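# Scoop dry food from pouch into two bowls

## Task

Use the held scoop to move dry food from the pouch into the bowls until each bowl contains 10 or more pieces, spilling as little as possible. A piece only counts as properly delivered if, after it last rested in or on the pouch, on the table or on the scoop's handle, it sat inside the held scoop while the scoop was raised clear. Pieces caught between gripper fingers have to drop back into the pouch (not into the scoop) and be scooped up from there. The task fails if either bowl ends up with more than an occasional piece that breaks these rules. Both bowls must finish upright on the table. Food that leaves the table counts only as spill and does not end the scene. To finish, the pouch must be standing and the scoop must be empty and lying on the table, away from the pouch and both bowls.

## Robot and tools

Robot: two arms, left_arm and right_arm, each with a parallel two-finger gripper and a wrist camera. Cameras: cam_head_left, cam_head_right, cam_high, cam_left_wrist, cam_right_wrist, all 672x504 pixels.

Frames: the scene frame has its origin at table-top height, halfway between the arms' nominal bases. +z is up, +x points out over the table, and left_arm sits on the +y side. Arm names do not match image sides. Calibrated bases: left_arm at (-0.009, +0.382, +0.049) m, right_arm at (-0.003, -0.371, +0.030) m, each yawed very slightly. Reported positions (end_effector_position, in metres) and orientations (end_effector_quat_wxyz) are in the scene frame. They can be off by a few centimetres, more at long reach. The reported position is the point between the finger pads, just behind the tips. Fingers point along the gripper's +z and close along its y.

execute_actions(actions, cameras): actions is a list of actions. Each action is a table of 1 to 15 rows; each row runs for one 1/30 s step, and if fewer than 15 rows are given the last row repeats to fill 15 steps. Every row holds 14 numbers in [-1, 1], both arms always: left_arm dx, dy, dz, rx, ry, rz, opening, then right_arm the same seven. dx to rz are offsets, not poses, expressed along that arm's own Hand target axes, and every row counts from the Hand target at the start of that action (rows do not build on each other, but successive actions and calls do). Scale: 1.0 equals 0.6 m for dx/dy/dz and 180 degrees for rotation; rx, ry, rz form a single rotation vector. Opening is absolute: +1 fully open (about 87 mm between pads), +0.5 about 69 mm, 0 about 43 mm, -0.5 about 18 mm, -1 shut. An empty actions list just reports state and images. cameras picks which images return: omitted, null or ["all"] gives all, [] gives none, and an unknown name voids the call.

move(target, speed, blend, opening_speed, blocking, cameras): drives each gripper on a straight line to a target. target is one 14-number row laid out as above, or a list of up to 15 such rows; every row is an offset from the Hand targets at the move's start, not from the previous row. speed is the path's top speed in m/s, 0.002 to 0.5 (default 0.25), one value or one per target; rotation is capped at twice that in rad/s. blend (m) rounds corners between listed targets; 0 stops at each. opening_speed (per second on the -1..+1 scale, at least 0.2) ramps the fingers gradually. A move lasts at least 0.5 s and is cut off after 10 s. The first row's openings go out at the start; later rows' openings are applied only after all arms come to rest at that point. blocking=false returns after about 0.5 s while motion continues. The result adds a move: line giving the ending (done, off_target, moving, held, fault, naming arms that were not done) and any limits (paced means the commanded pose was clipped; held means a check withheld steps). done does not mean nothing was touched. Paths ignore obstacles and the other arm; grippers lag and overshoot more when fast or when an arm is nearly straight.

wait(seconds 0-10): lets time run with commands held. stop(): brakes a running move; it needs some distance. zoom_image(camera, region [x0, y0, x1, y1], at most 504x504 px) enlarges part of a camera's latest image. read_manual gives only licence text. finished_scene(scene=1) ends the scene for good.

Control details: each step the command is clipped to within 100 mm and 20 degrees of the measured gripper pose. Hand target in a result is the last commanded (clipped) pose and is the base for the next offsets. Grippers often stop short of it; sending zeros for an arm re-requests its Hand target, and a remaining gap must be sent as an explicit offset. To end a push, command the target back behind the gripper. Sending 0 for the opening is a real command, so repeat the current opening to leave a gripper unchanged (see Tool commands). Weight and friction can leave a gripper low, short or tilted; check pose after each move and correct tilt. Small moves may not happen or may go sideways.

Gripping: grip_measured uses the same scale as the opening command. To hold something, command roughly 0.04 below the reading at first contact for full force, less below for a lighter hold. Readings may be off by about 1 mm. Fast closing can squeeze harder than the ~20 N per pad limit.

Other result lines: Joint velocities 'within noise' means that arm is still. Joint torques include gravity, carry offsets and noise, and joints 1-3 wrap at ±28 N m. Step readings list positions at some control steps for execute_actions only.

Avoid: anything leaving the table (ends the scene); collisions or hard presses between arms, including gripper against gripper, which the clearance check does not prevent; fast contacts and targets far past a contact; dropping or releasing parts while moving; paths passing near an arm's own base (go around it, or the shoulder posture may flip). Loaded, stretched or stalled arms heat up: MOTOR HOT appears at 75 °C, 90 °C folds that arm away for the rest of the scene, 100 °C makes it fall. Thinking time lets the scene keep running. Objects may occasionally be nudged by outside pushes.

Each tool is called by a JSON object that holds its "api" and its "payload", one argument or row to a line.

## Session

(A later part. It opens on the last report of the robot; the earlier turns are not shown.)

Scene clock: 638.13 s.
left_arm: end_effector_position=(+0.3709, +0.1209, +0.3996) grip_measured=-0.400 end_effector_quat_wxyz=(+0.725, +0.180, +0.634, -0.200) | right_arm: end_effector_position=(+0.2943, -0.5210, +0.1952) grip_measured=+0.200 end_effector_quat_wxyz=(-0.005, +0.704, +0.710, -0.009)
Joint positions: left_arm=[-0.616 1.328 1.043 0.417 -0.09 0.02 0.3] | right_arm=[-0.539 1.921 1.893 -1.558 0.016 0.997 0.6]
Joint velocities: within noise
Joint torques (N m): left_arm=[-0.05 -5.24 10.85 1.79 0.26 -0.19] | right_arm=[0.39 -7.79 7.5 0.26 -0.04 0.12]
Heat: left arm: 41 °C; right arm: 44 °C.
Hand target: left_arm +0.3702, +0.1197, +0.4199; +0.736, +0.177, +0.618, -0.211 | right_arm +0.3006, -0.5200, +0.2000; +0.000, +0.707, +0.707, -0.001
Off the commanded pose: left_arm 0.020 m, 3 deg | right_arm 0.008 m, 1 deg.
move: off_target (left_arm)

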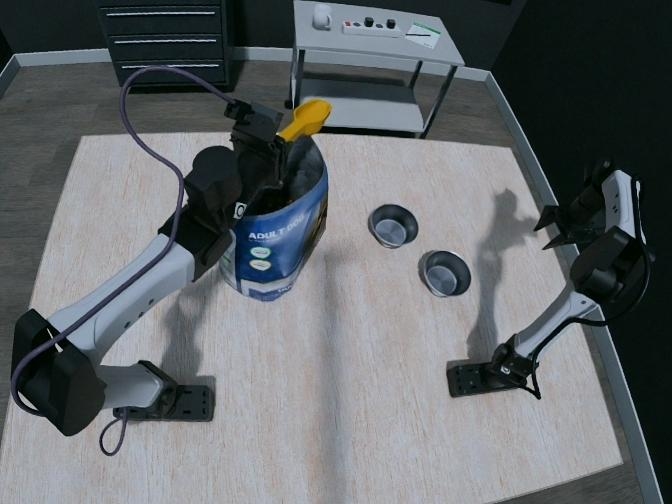

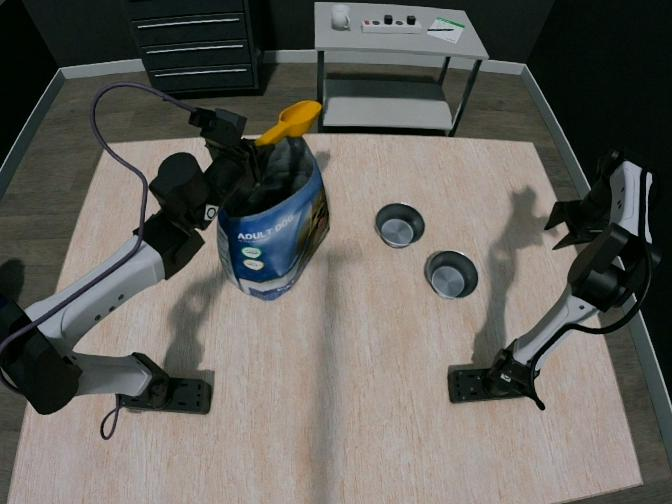

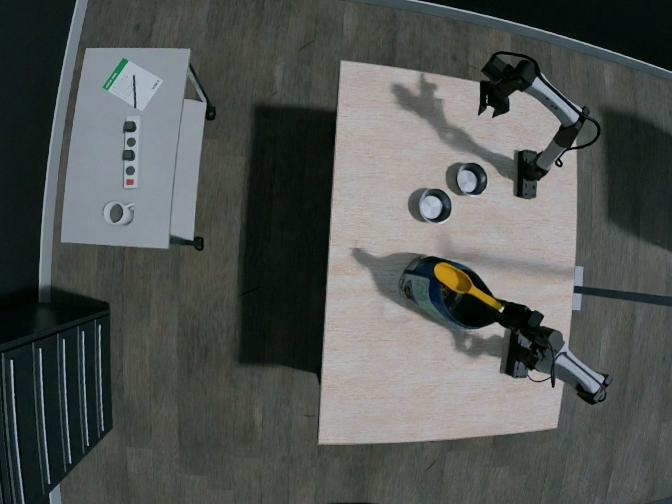

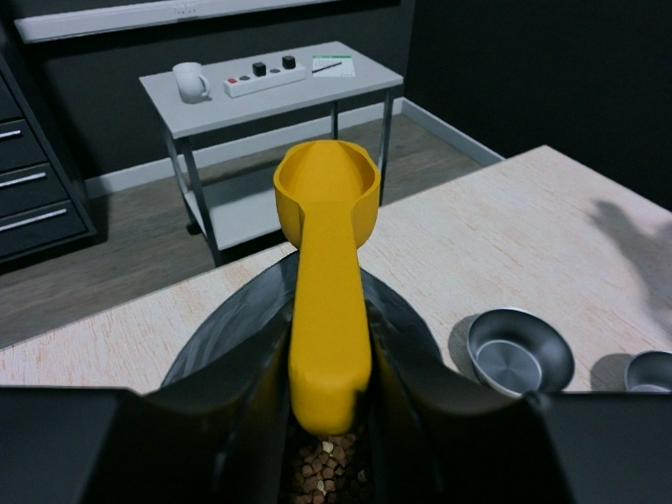

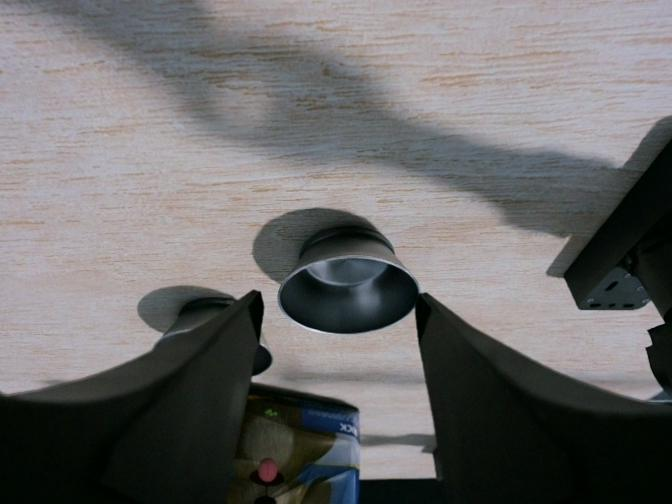

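{"api": "move", "payload": {
  "target": [-0.031,0.035,-0.033,0,0.361,0,-1,0,0,0,0,0,0,0.2],
  "speed": 0.25
}}

Scene clock: 677.80 s.
left_arm: end_effector_position=(+0.3613, +0.1497, +0.4310) grip_measured=-0.401 end_effector_quat_wxyz=(+0.424, +0.244, +0.864, -0.116) | right_arm: end_effector_position=(+0.2942, -0.5209, +0.1952) grip_measured=+0.200 end_effector_quat_wxyz=(-0.006, +0.704, +0.710, -0.009)
Joint positions: left_arm=[-0.545 2.038 2.843 -1.465 -0.019 -0.006 0.299] | right_arm=[-0.539 1.921 1.893 -1.558 0.015 0.998 0.6]
Joint velocities: within noise
Joint torques (N m): left_arm=[0.17 -7.32 6.82 1.55 0.25 -0.06] | right_arm=[0.43 -7.75 7.5 0.24 -0.04 0.11]
Heat: left arm: 42 °C; right arm: 40 °C.
Hand target: left_arm +0.3621, +0.1496, +0.4348; +0.289, +0.263, +0.917, -0.083 | right_arm +0.3006, -0.5200, +0.2000; +0.000, +0.707, +0.708, -0.001
Off the commanded pose: left_arm 0.004 m, 17 deg | right_arm 0.008 m, 1 deg.
elbow stopped short (left arm): the move would have taken joint 3 (elbow) straighter than the controller allows.
move: off_target (left_arm)

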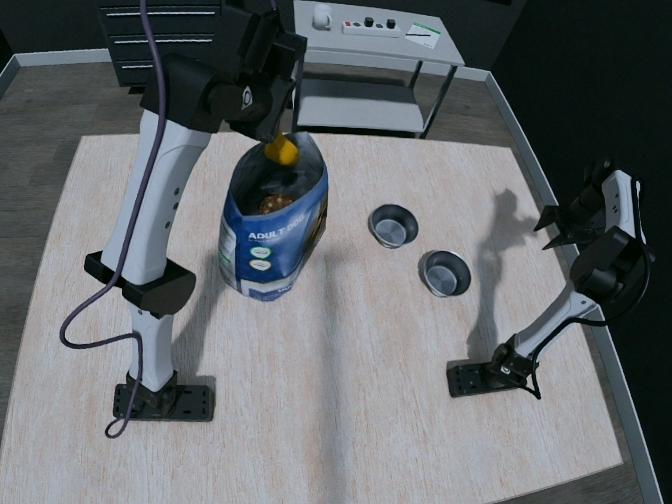

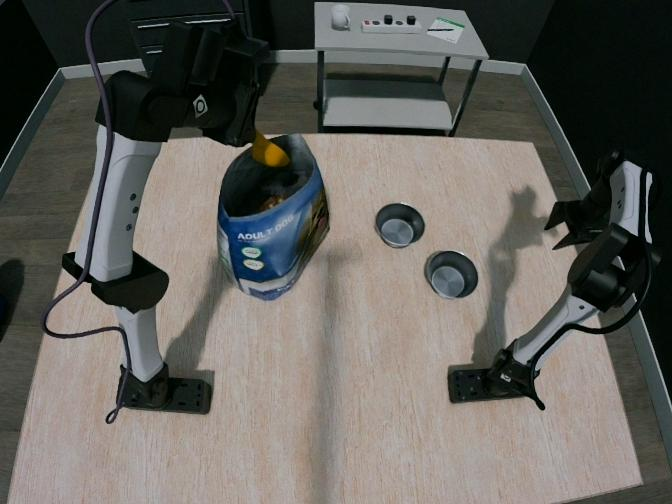

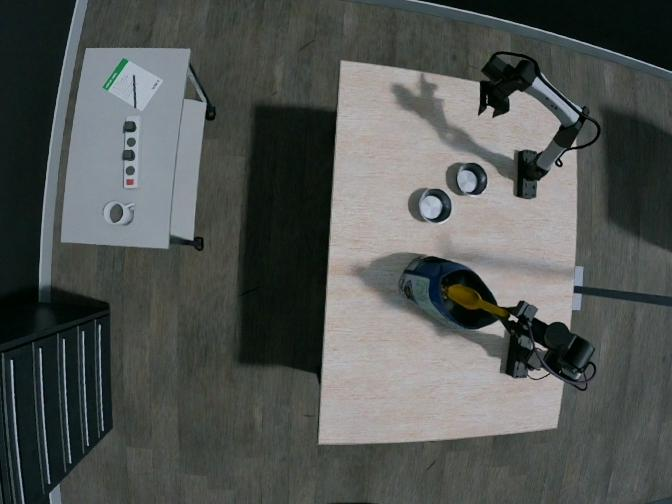

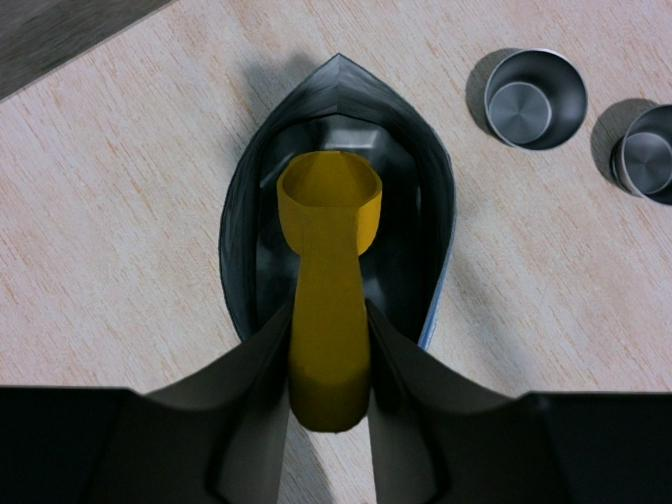

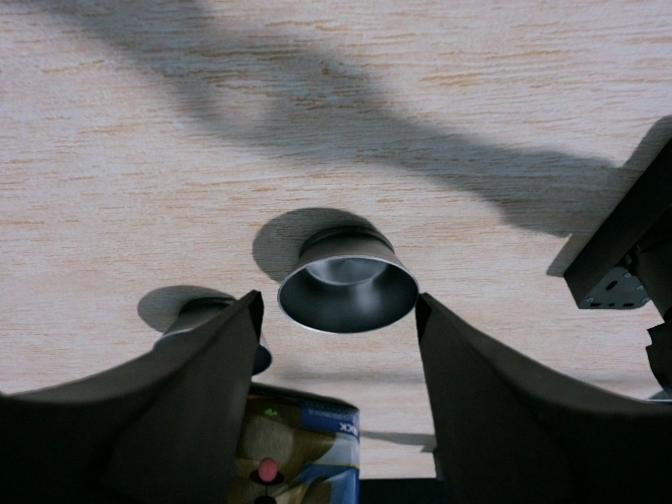

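{"api": "move", "payload": {
  "target": [0.105,0,0.15,0,0,0,-1,0,0,0,0,0,0,0.2],
  "speed": 0.1
}}

Scene clock: 683.83 s.
left_arm: end_effector_position=(+0.3605, +0.1497, +0.3208) grip_measured=-0.401 end_effector_quat_wxyz=(+0.281, +0.262, +0.920, -0.074) | right_arm: end_effector_position=(+0.2941, -0.5208, +0.1952) grip_measured=+0.200 end_effector_quat_wxyz=(-0.006, +0.704, +0.710, -0.009)
Joint positions: left_arm=[-0.545 1.991 2.375 -1.366 -0.016 -0.006 0.299] | right_arm=[-0.539 1.921 1.893 -1.559 0.015 0.998 0.6]
Joint velocities: within noise
Joint torques (N m): left_arm=[0.25 -10.09 5.3 1.45 0.24 -0.06] | right_arm=[0.47 -7.72 7.47 0.24 -0.06 0.11]
Heat: left arm: 41 °C; right arm: 40 °C.
Hand target: left_arm +0.3621, +0.1497, +0.3248; +0.289, +0.263, +0.917, -0.083 | right_arm +0.3006, -0.5200, +0.2000; +0.000, +0.707, +0.708, -0.001
Off the commanded pose: left_arm 0.004 m, 1 deg | right_arm 0.008 m, 1 deg.
move: done

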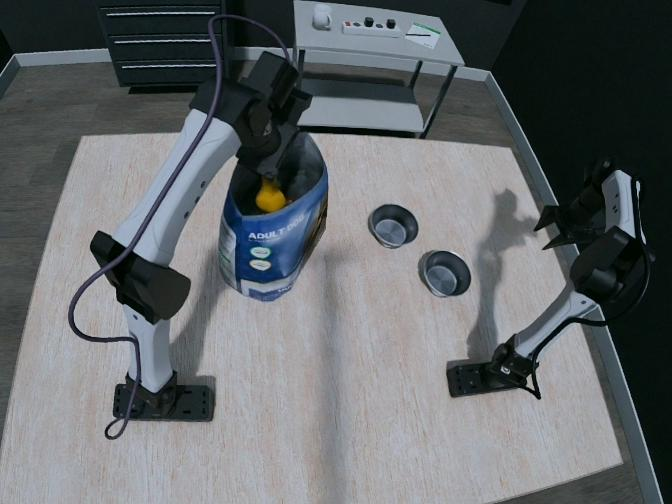

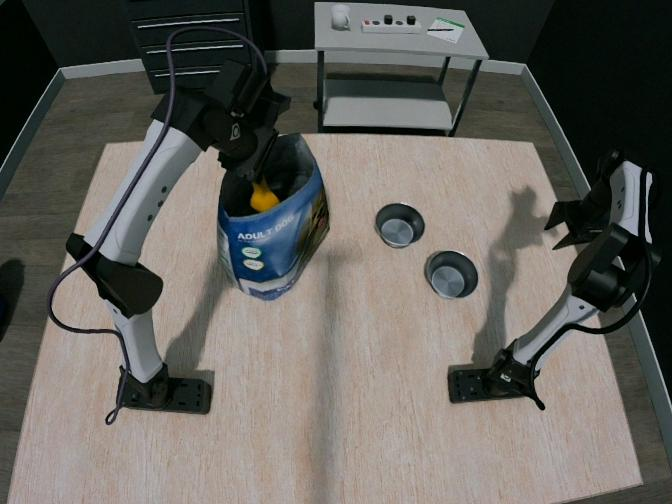

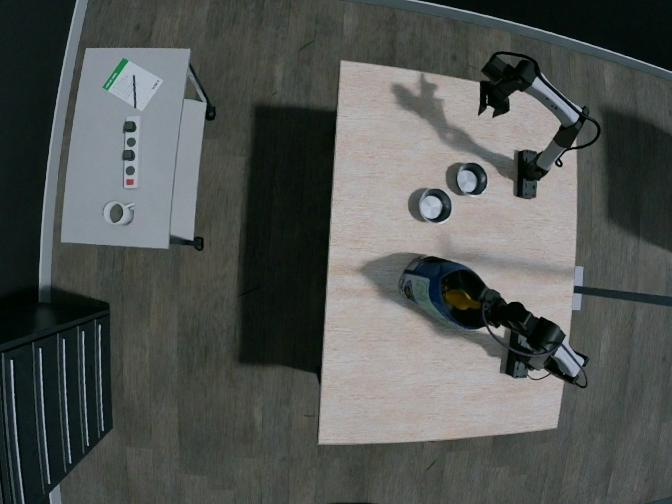

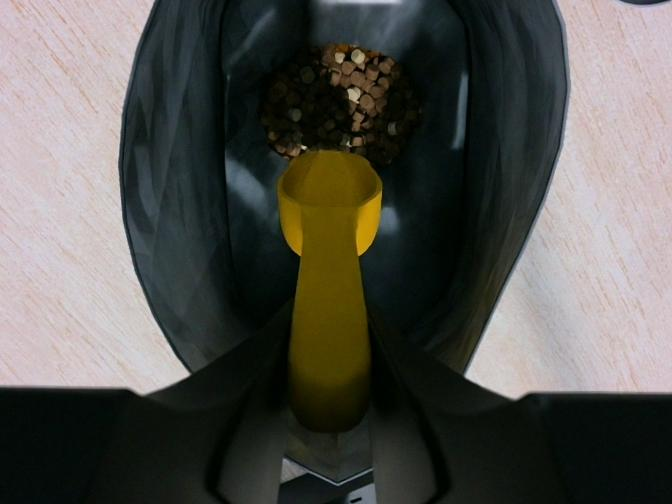

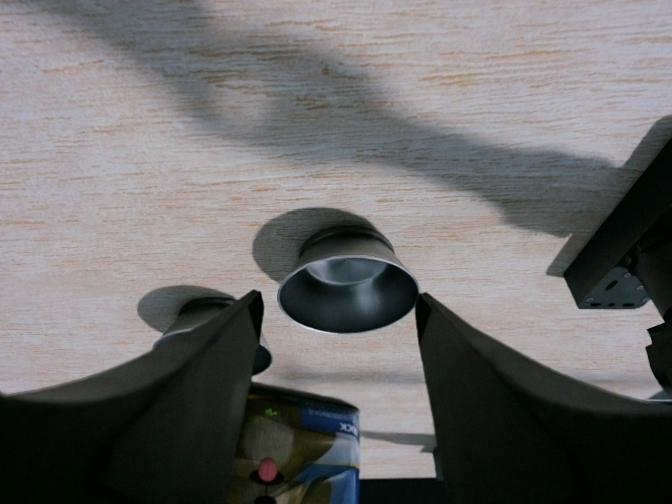

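{"api": "move", "payload": {
  "target": [
    [0.0497,0,0.0853,0,0,0,-1,0,0,0,0,0,0,0.2],
    [0.0193,0,0.1147,0,-0.0833,0,-1,0,0,0,0,0,0,0.2]
  ],
  "speed": [0.06,0.06]
}}

Scene clock: 706.17 s.
left_arm: end_effector_position=(+0.3844, +0.1340, +0.2492) grip_measured=-0.401 end_effector_quat_wxyz=(+0.384, +0.251, +0.882, -0.106) | right_arm: end_effector_position=(+0.2941, -0.5208, +0.1952) grip_measured=+0.200 end_effector_quat_wxyz=(-0.006, +0.704, +0.710, -0.009)
Joint positions: left_arm=[-0.545 1.722 1.585 -0.613 -0.014 -0.005 0.299] | right_arm=[-0.539 1.921 1.893 -1.559 0.015 0.998 0.6]
Joint velocities: within noise
Joint torques (N m): left_arm=[0.25 -10.4 6.45 1.9 0.22 -0.07] | right_arm=[0.44 -7.75 7.47 0.26 -0.03 0.11]
Heat: left arm: 40 °C; right arm: 39 °C.
Hand target: left_arm +0.3874, +0.1338, +0.2617; +0.406, +0.250, +0.871, -0.116 | right_arm +0.3006, -0.5200, +0.2000; +0.000, +0.707, +0.708, -0.001
Off the commanded pose: left_arm 0.013 m, 3 deg | right_arm 0.008 m, 1 deg.
move: off_target (left_arm)

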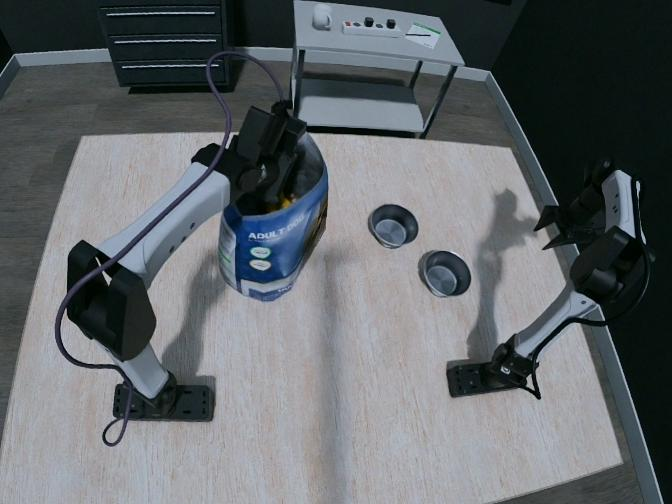

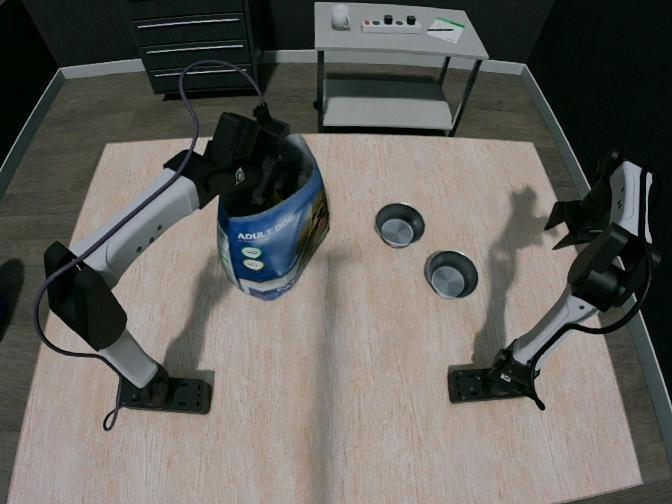

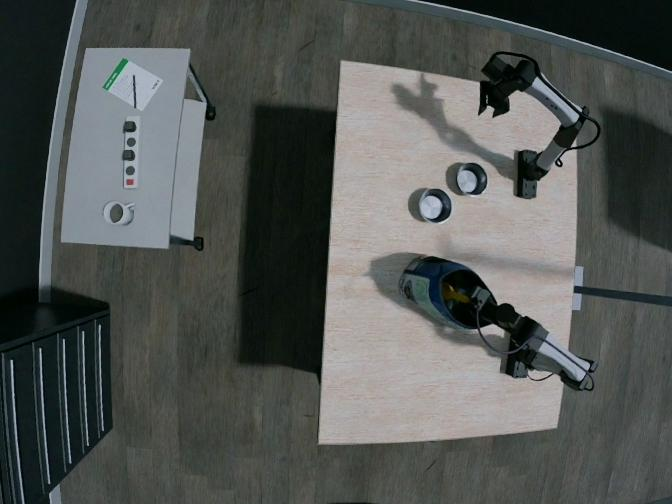

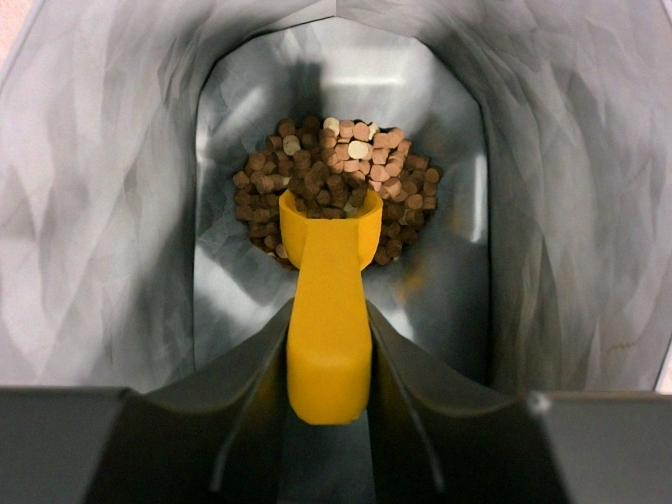

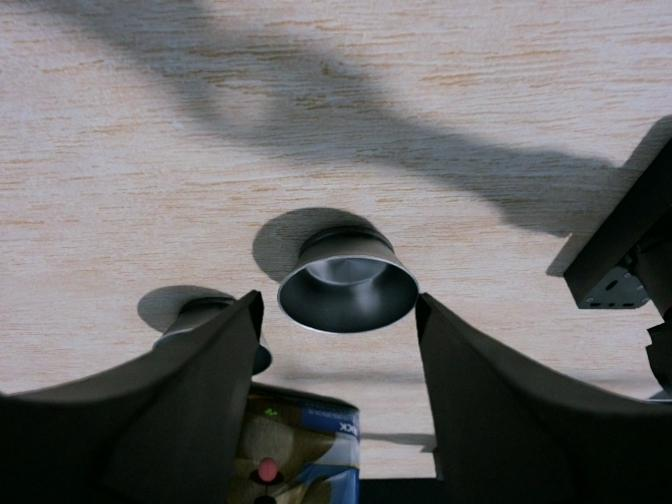

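{"api": "zoom_image", "payload": {
  "camera": "cam_head_left",
  "region": [200, 90, 360, 230]
}}

{"api": "zoom_image", "payload": {
  "camera": "cam_high",
  "region": [380, 230, 560, 360]
}}

{"api": "zoom_image", "payload": {
  "camera": "cam_left_wrist",
  "region": [180, 90, 500, 330]
}}

Scaled by 3.150.

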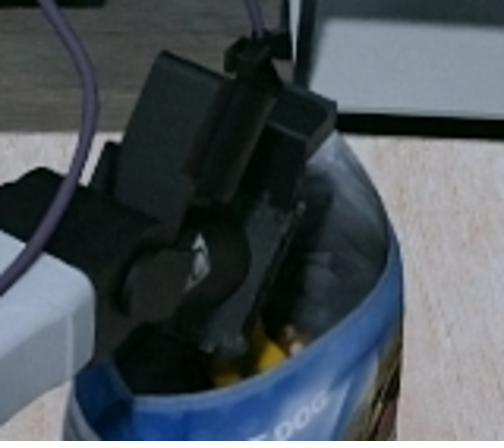

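Scaled by 2.800.

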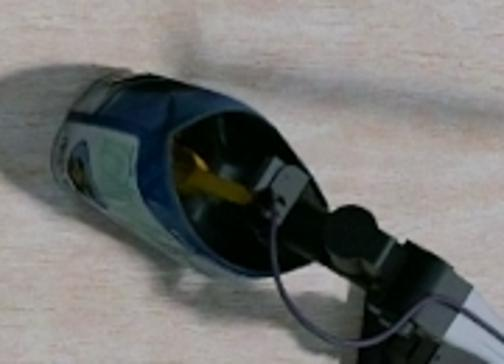

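Scaled by 1.575.

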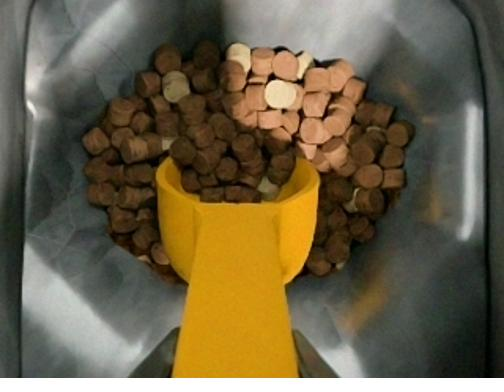

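{"api": "move", "payload": {
  "target": [
    [0.0055,0,-0.0453,0,-0.0833,0,-1,0,0,0,0,0,0,0.2],
    [-0.0525,0,-0.1267,0,-0.194,0,-1,0,0,0,0,0,0,0.2],
    [-0.1204,0,-0.2272,0,-0.3056,0,-1,0,0,0,0,0,0,0.2]
  ],
  "speed": [0.12,0.15,0.15],
  "blend": [0.01,0.02,0]
}}

{"api": "zoom_image", "payload": {
  "camera": "cam_left_wrist",
  "region": [240, 90, 420, 260]
}}

Scene clock: 733.07 s.
left_arm: end_effector_position=(+0.3415, +0.1612, +0.3949) grip_measured=-0.401 end_effector_quat_wxyz=(+0.751, +0.168, +0.601, -0.216) | right_arm: end_effector_position=(+0.2941, -0.5208, +0.1952) grip_measured=+0.200 end_effector_quat_wxyz=(-0.006, +0.704, +0.710, -0.009)
Joint positions: left_arm=[-0.545 1.142 0.813 0.552 -0.013 -0.005 0.299] | right_arm=[-0.539 1.921 1.893 -1.559 0.015 0.998 0.6]
Joint velocities: within noise
Joint torques (N m): left_arm=[0.23 -4.67 7.01 1.98 0.21 -0.07] | right_arm=[0.46 -7.68 7.54 0.25 -0.03 0.11]
Heat: left arm: 40 °C; right arm: 39 °C.
Hand target: left_arm +0.3384, +0.1645, +0.4048; +0.762, +0.168, +0.585, -0.219 | right_arm +0.3006, -0.5200, +0.2000; +0.000, +0.707, +0.708, -0.001
Off the commanded pose: left_arm 0.011 m, 2 deg | right_arm 0.008 m, 1 deg.
move: off_target (left_arm)

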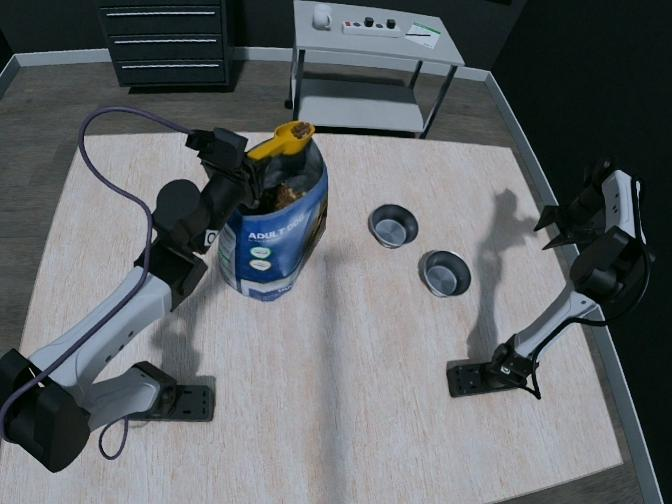

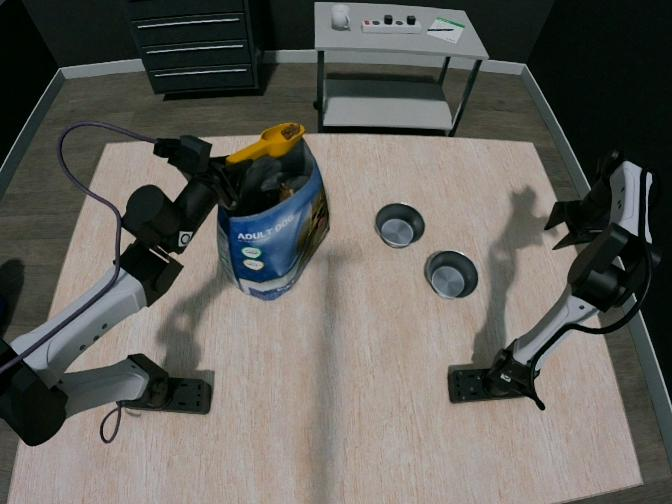

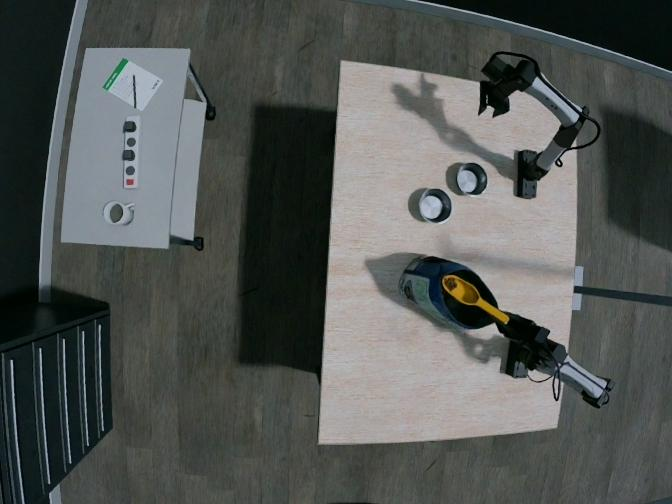

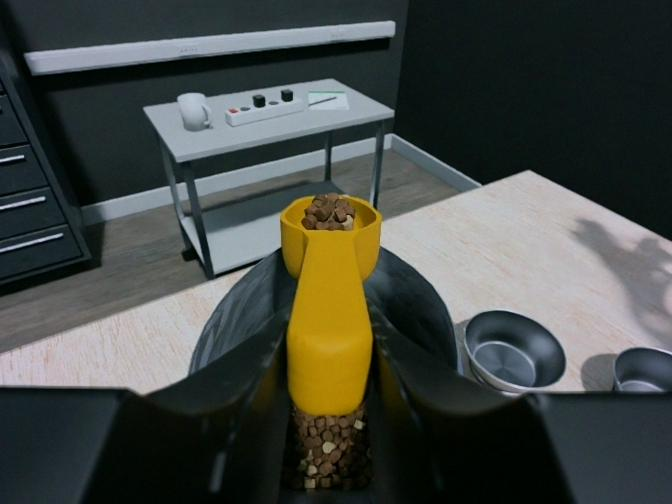

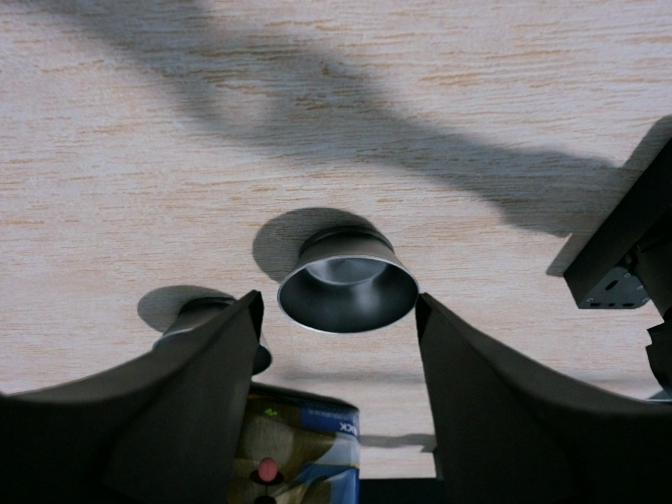

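Scaled by 2.800.

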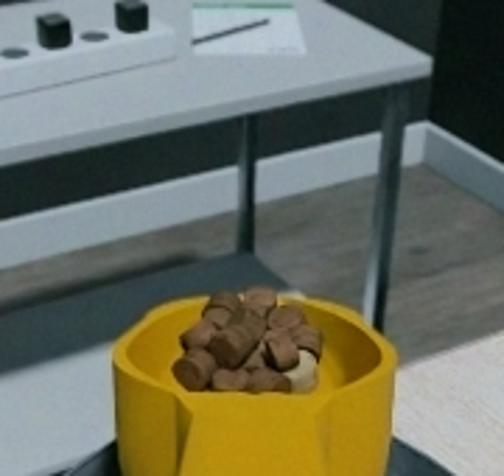

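{"api": "move", "payload": {
  "target": [
    [0.0246,-0.303,0.0919,0.0688,-0.0332,-0.0223,-1,0,0,0,0,0,0,0.2],
    [0.1905,-0.3735,0.1003,0.0688,-0.0332,-0.0223,-1,0,0,0,0,0,0,0.2]
  ],
  "speed": [0.15,0.12],
  "blend": [0.03,0]
}}

{"api": "zoom_image", "payload": {
  "camera": "cam_left_wrist",
  "region": [240, 90, 420, 260]
}}

Scene clock: 756.40 s.
left_arm: end_effector_position=(+0.2926, -0.0687, +0.2912) grip_measured=-0.401 end_effector_quat_wxyz=(+0.747, +0.234, +0.541, -0.310) | right_arm: end_effector_position=(+0.2941, -0.5208, +0.1952) grip_measured=+0.200 end_effector_quat_wxyz=(-0.006, +0.704, +0.710, -0.009)
Joint positions: left_arm=[-1.048 1.886 0.957 1.251 -0.256 0.099 0.299] | right_arm=[-0.539 1.921 1.893 -1.559 0.015 0.998 0.6]
Joint velocities: within noise
Joint torques (N m): left_arm=[-0.79 -7.91 9.33 1.91 -0.07 -0.07] | right_arm=[0.47 -7.77 7.5 0.24 -0.05 0.1]
Heat: left arm: 36 °C; right arm: 38 °C.
Hand target: left_arm +0.2939, -0.0721, +0.3100; +0.761, +0.217, +0.523, -0.315 | right_arm +0.3006, -0.5200, +0.2000; +0.000, +0.707, +0.708, -0.001
Off the commanded pose: left_arm 0.019 m, 3 deg | right_arm 0.008 m, 1 deg.
move: off_target (left_arm)

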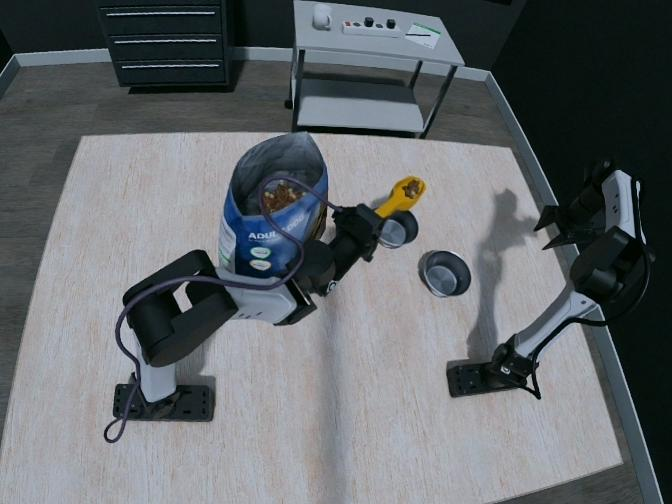

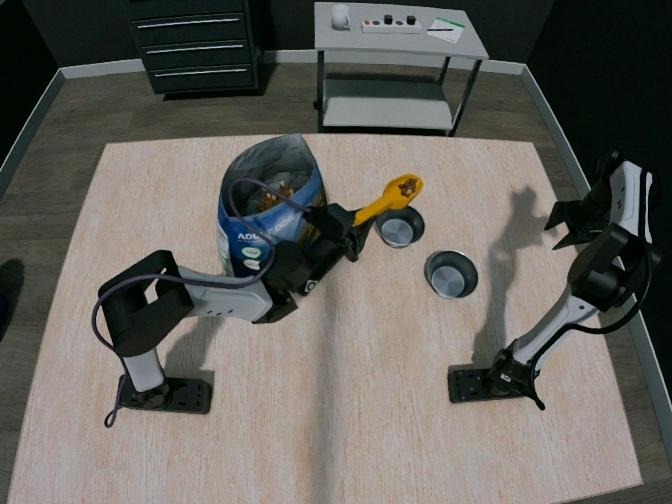

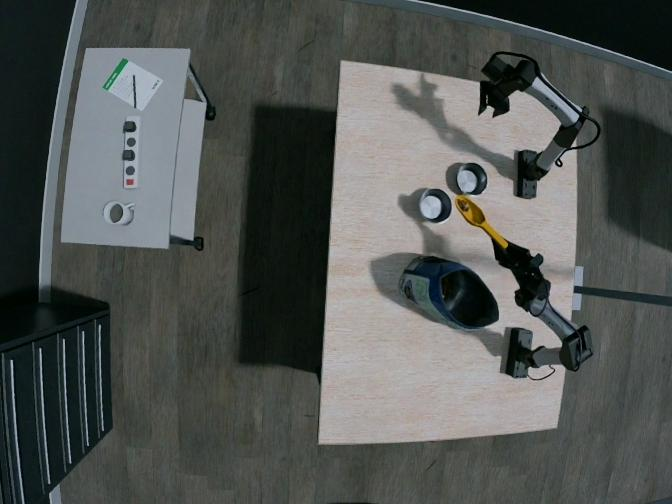

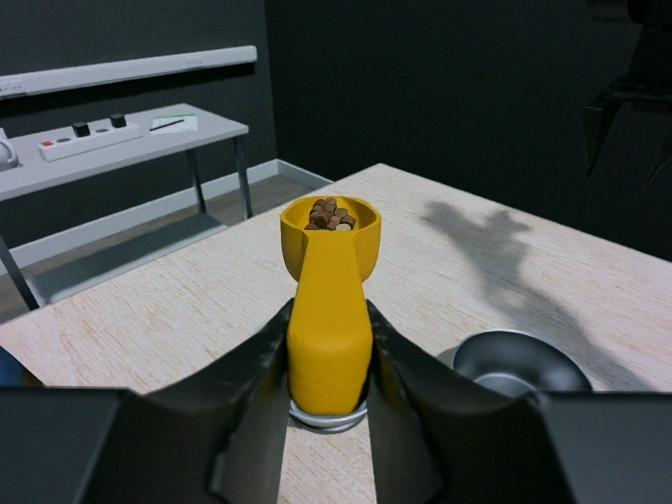

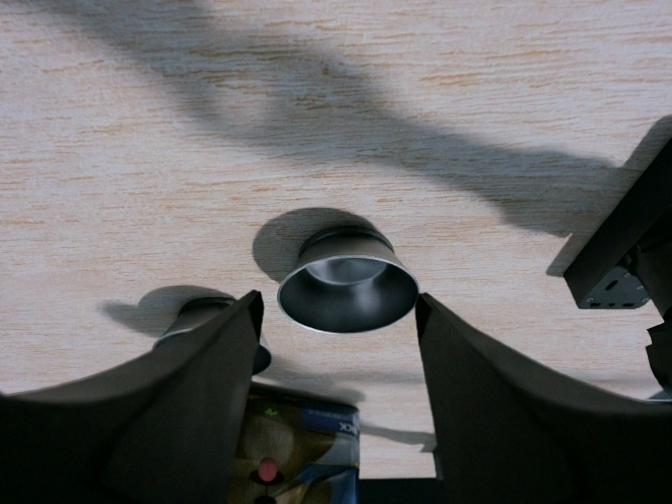

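Scaled by 2.800.

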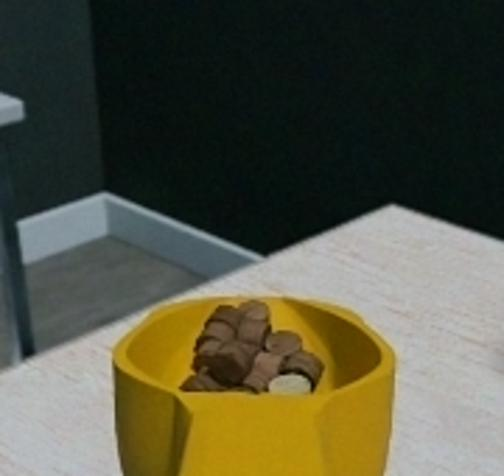

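{"api": "move", "payload": {
  "target": [
    [0.1577,0,-0.0498,0,0.111,0,-1,0,0,0,0,0,0,0.2],
    [0.1435,0,0.0109,0,0.2278,0,-1,0,0,0,0,0,0,0.2],
    [0.138,0,0.0988,0,0.339,0,-1,0,0,0,0,0,0,0.2]
  ],
  "speed": [0.12,0.09,0.09],
  "blend": [0.01,0.01,0]
}}

Scene clock: 773.47 s.
left_arm: end_effector_position=(+0.3517, -0.1303, +0.2506) grip_measured=-0.401 end_effector_quat_wxyz=(+0.408, +0.347, +0.828, -0.165) | right_arm: end_effector_position=(+0.2941, -0.5208, +0.1952) grip_measured=+0.200 end_effector_quat_wxyz=(-0.006, +0.704, +0.710, -0.009)
Joint positions: left_arm=[-0.975 2.549 2.834 -0.955 -0.17 -0.12 0.299] | right_arm=[-0.539 1.921 1.893 -1.559 0.015 0.998 0.6]
Joint velocities: within noise
Joint torques (N m): left_arm=[0.16 -12.05 9.74 1.57 0.18 -0.18] | right_arm=[0.43 -7.66 7.47 0.24 -0.06 0.1]
Heat: left arm: 37 °C; right arm: 38 °C.
Hand target: left_arm +0.3541, -0.1322, +0.2538; +0.390, +0.347, +0.837, -0.162 | right_arm +0.3006, -0.5200, +0.2000; +0.000, +0.707, +0.708, -0.001
Off the commanded pose: left_arm 0.004 m, 2 deg | right_arm 0.008 m, 1 deg.
elbow stopped short (left arm): the move would have taken joint 3 (elbow) straighter than the controller allows.
move: done

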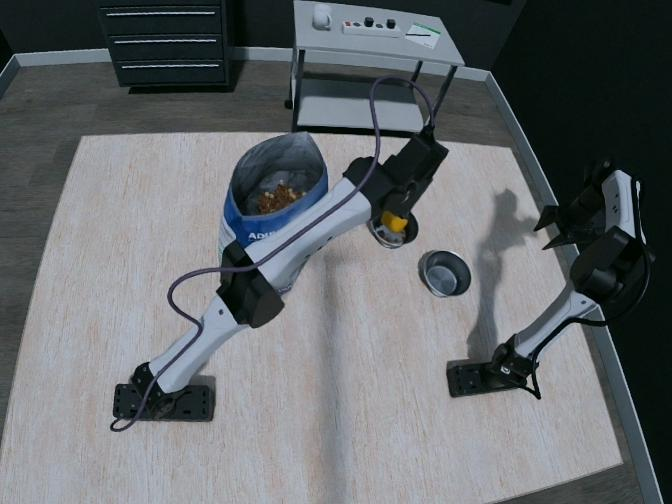

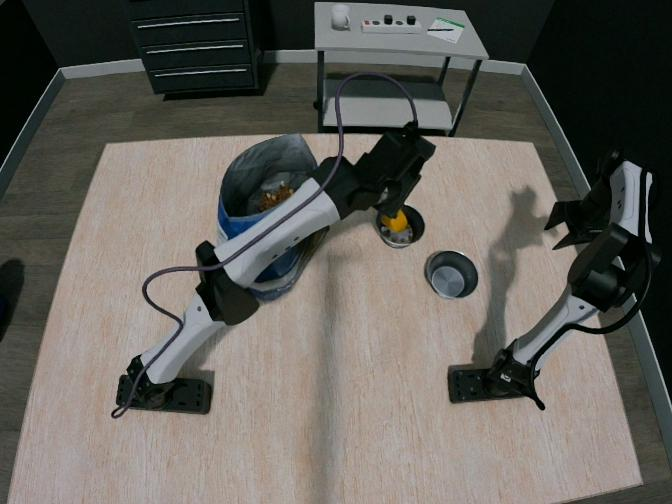

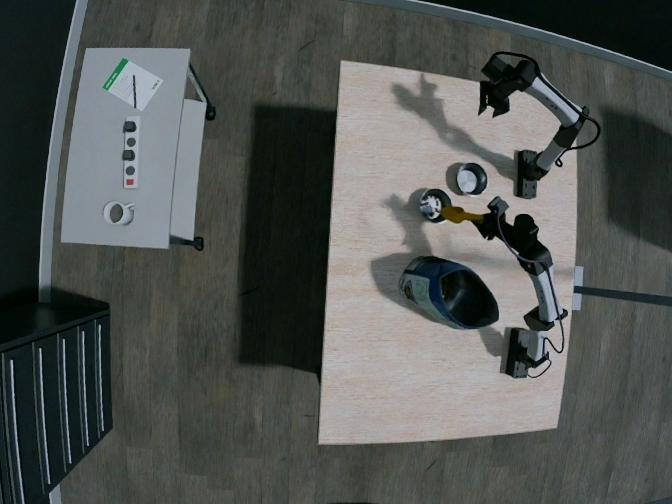

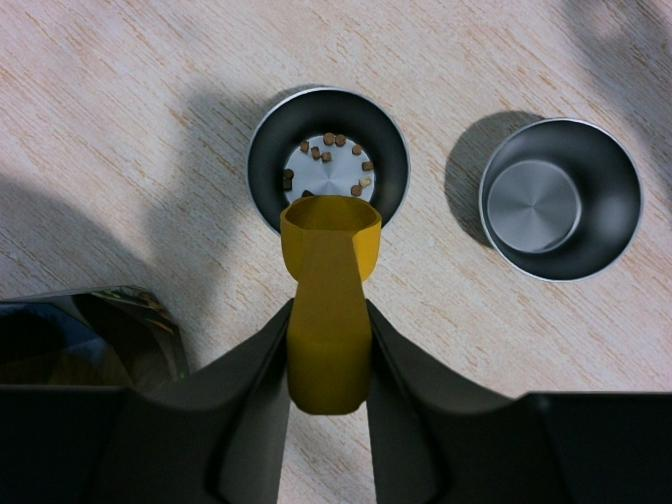

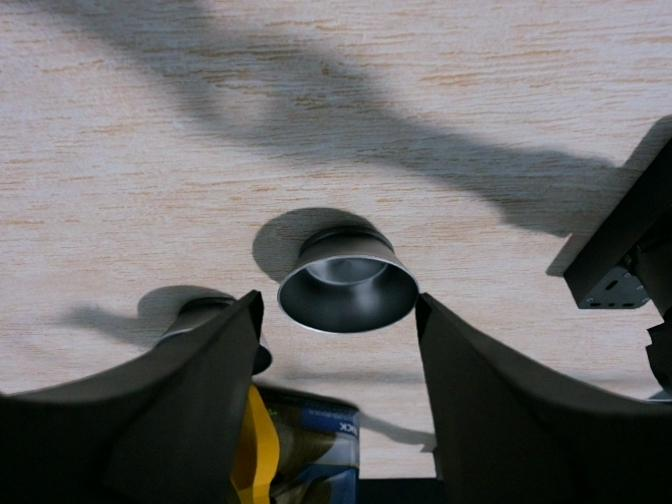

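{"api": "zoom_image", "payload": {
  "camera": "cam_left_wrist",
  "region": [230, 70, 430, 260]
}}

Scaled by 2.520.

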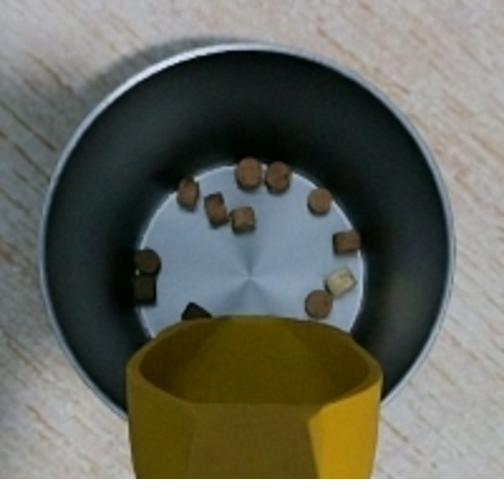

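{"api": "move", "payload": {
  "target": [
    [-0.077,0.033,-0.2739,0,-0.278,0,-1,0,0,0,0,0,0,0.2],
    [-0.0299,0.3419,-0.4471,-0.072,-0.2766,-0.0194,-1,0,0,0,0,0,0,0.2]
  ],
  "speed": [0.3,0.3],
  "blend": [0.03,0],
  "cameras": ["cam_left_wrist","cam_head_left"]
}}

Scene clock: 791.03 s.
left_arm: end_effector_position=(+0.3661, +0.1497, +0.4374) grip_measured=-0.401 end_effector_quat_wxyz=(+0.735, +0.175, +0.622, -0.204) | right_arm: end_effector_position=(+0.2941, -0.5208, +0.1952) grip_measured=+0.200 end_effector_quat_wxyz=(-0.006, +0.704, +0.710, -0.009)
Joint positions: left_arm=[-0.539 1.251 1.106 0.31 -0.016 0.006 0.299] | right_arm=[-0.539 1.921 1.893 -1.559 0.015 0.998 0.6]
Joint velocities: within noise
Joint torques (N m): left_arm=[-0.08 -5.34 7.17 1.76 0.25 -0.18] | right_arm=[0.34 -7.77 7.51 0.26 -0.05 0.11]
Heat: left arm: 40 °C; right arm: 38 °C.
Hand target: left_arm +0.3621, +0.1500, +0.4402; +0.736, +0.177, +0.618, -0.211 | right_arm +0.3006, -0.5200, +0.2000; +0.000, +0.707, +0.708, -0.001
Off the commanded pose: left_arm 0.005 m, 1 deg | right_arm 0.008 m, 1 deg.
move: done; limits=paced
Images, in order (width x height): cam_head_left 672x504, cam_left_wrist 672x504.

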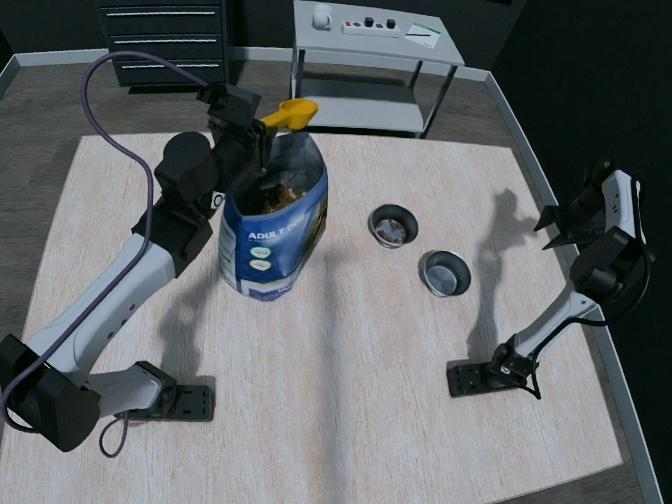

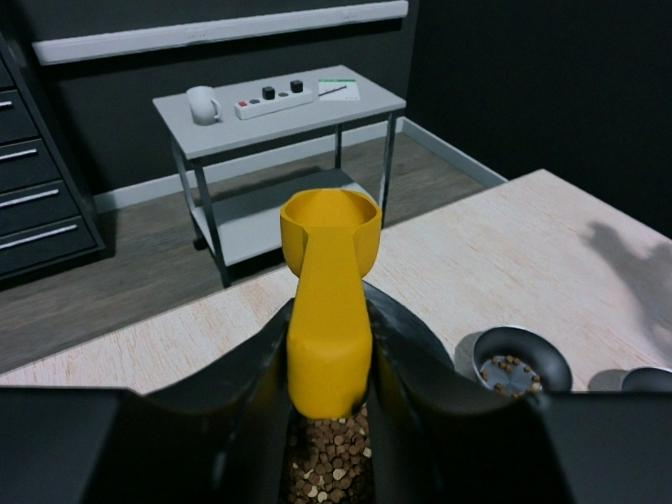

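{"api": "move", "payload": {
  "target": [0.1888,0,-0.0333,0,0.3056,0,-1,0,0,0,0,0,0,0.2],
  "speed": 0.3,
  "cameras": ["cam_left_wrist"]
}}

Scene clock: 801.47 s.
left_arm: end_effector_position=(+0.3634, +0.1509, +0.3258) grip_measured=-0.402 end_effector_quat_wxyz=(+0.378, +0.255, +0.885, -0.101) | right_arm: end_effector_position=(+0.2941, -0.5208, +0.1952) grip_measured=+0.200 end_effector_quat_wxyz=(-0.006, +0.704, +0.710, -0.009)
Joint positions: left_arm=[-0.539 1.716 1.905 -0.957 -0.014 0.005 0.299] | right_arm=[-0.539 1.921 1.893 -1.559 0.015 0.998 0.6]
Joint velocities: within noise
Joint torques (N m): left_arm=[-0.1 -6.17 9.33 1.22 0.23 -0.18] | right_arm=[0.42 -7.79 7.53 0.27 -0.06 0.11]
Heat: left arm: 39 °C; right arm: 38 °C.
Hand target: left_arm +0.3620, +0.1500, +0.3252; +0.368, +0.255, +0.888, -0.105 | right_arm +0.3006, -0.5200, +0.2000; +0.000, +0.707, +0.708, -0.001
Off the commanded pose: left_arm 0.002 m, 1 deg | right_arm 0.008 m, 1 deg.
move: done
Images, in order (width x height): cam_left_wrist 672x504.

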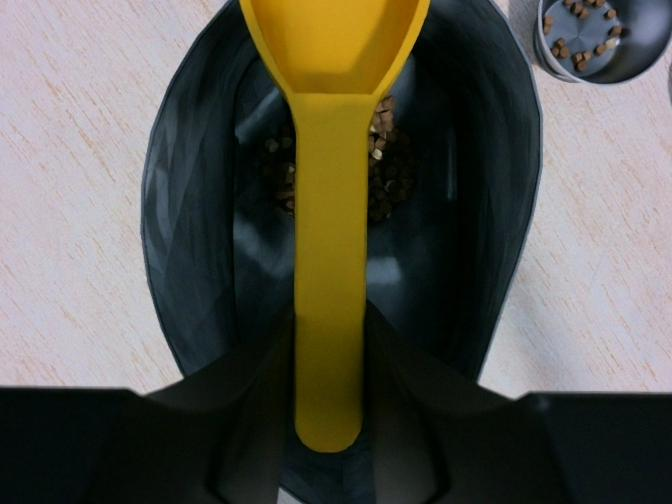

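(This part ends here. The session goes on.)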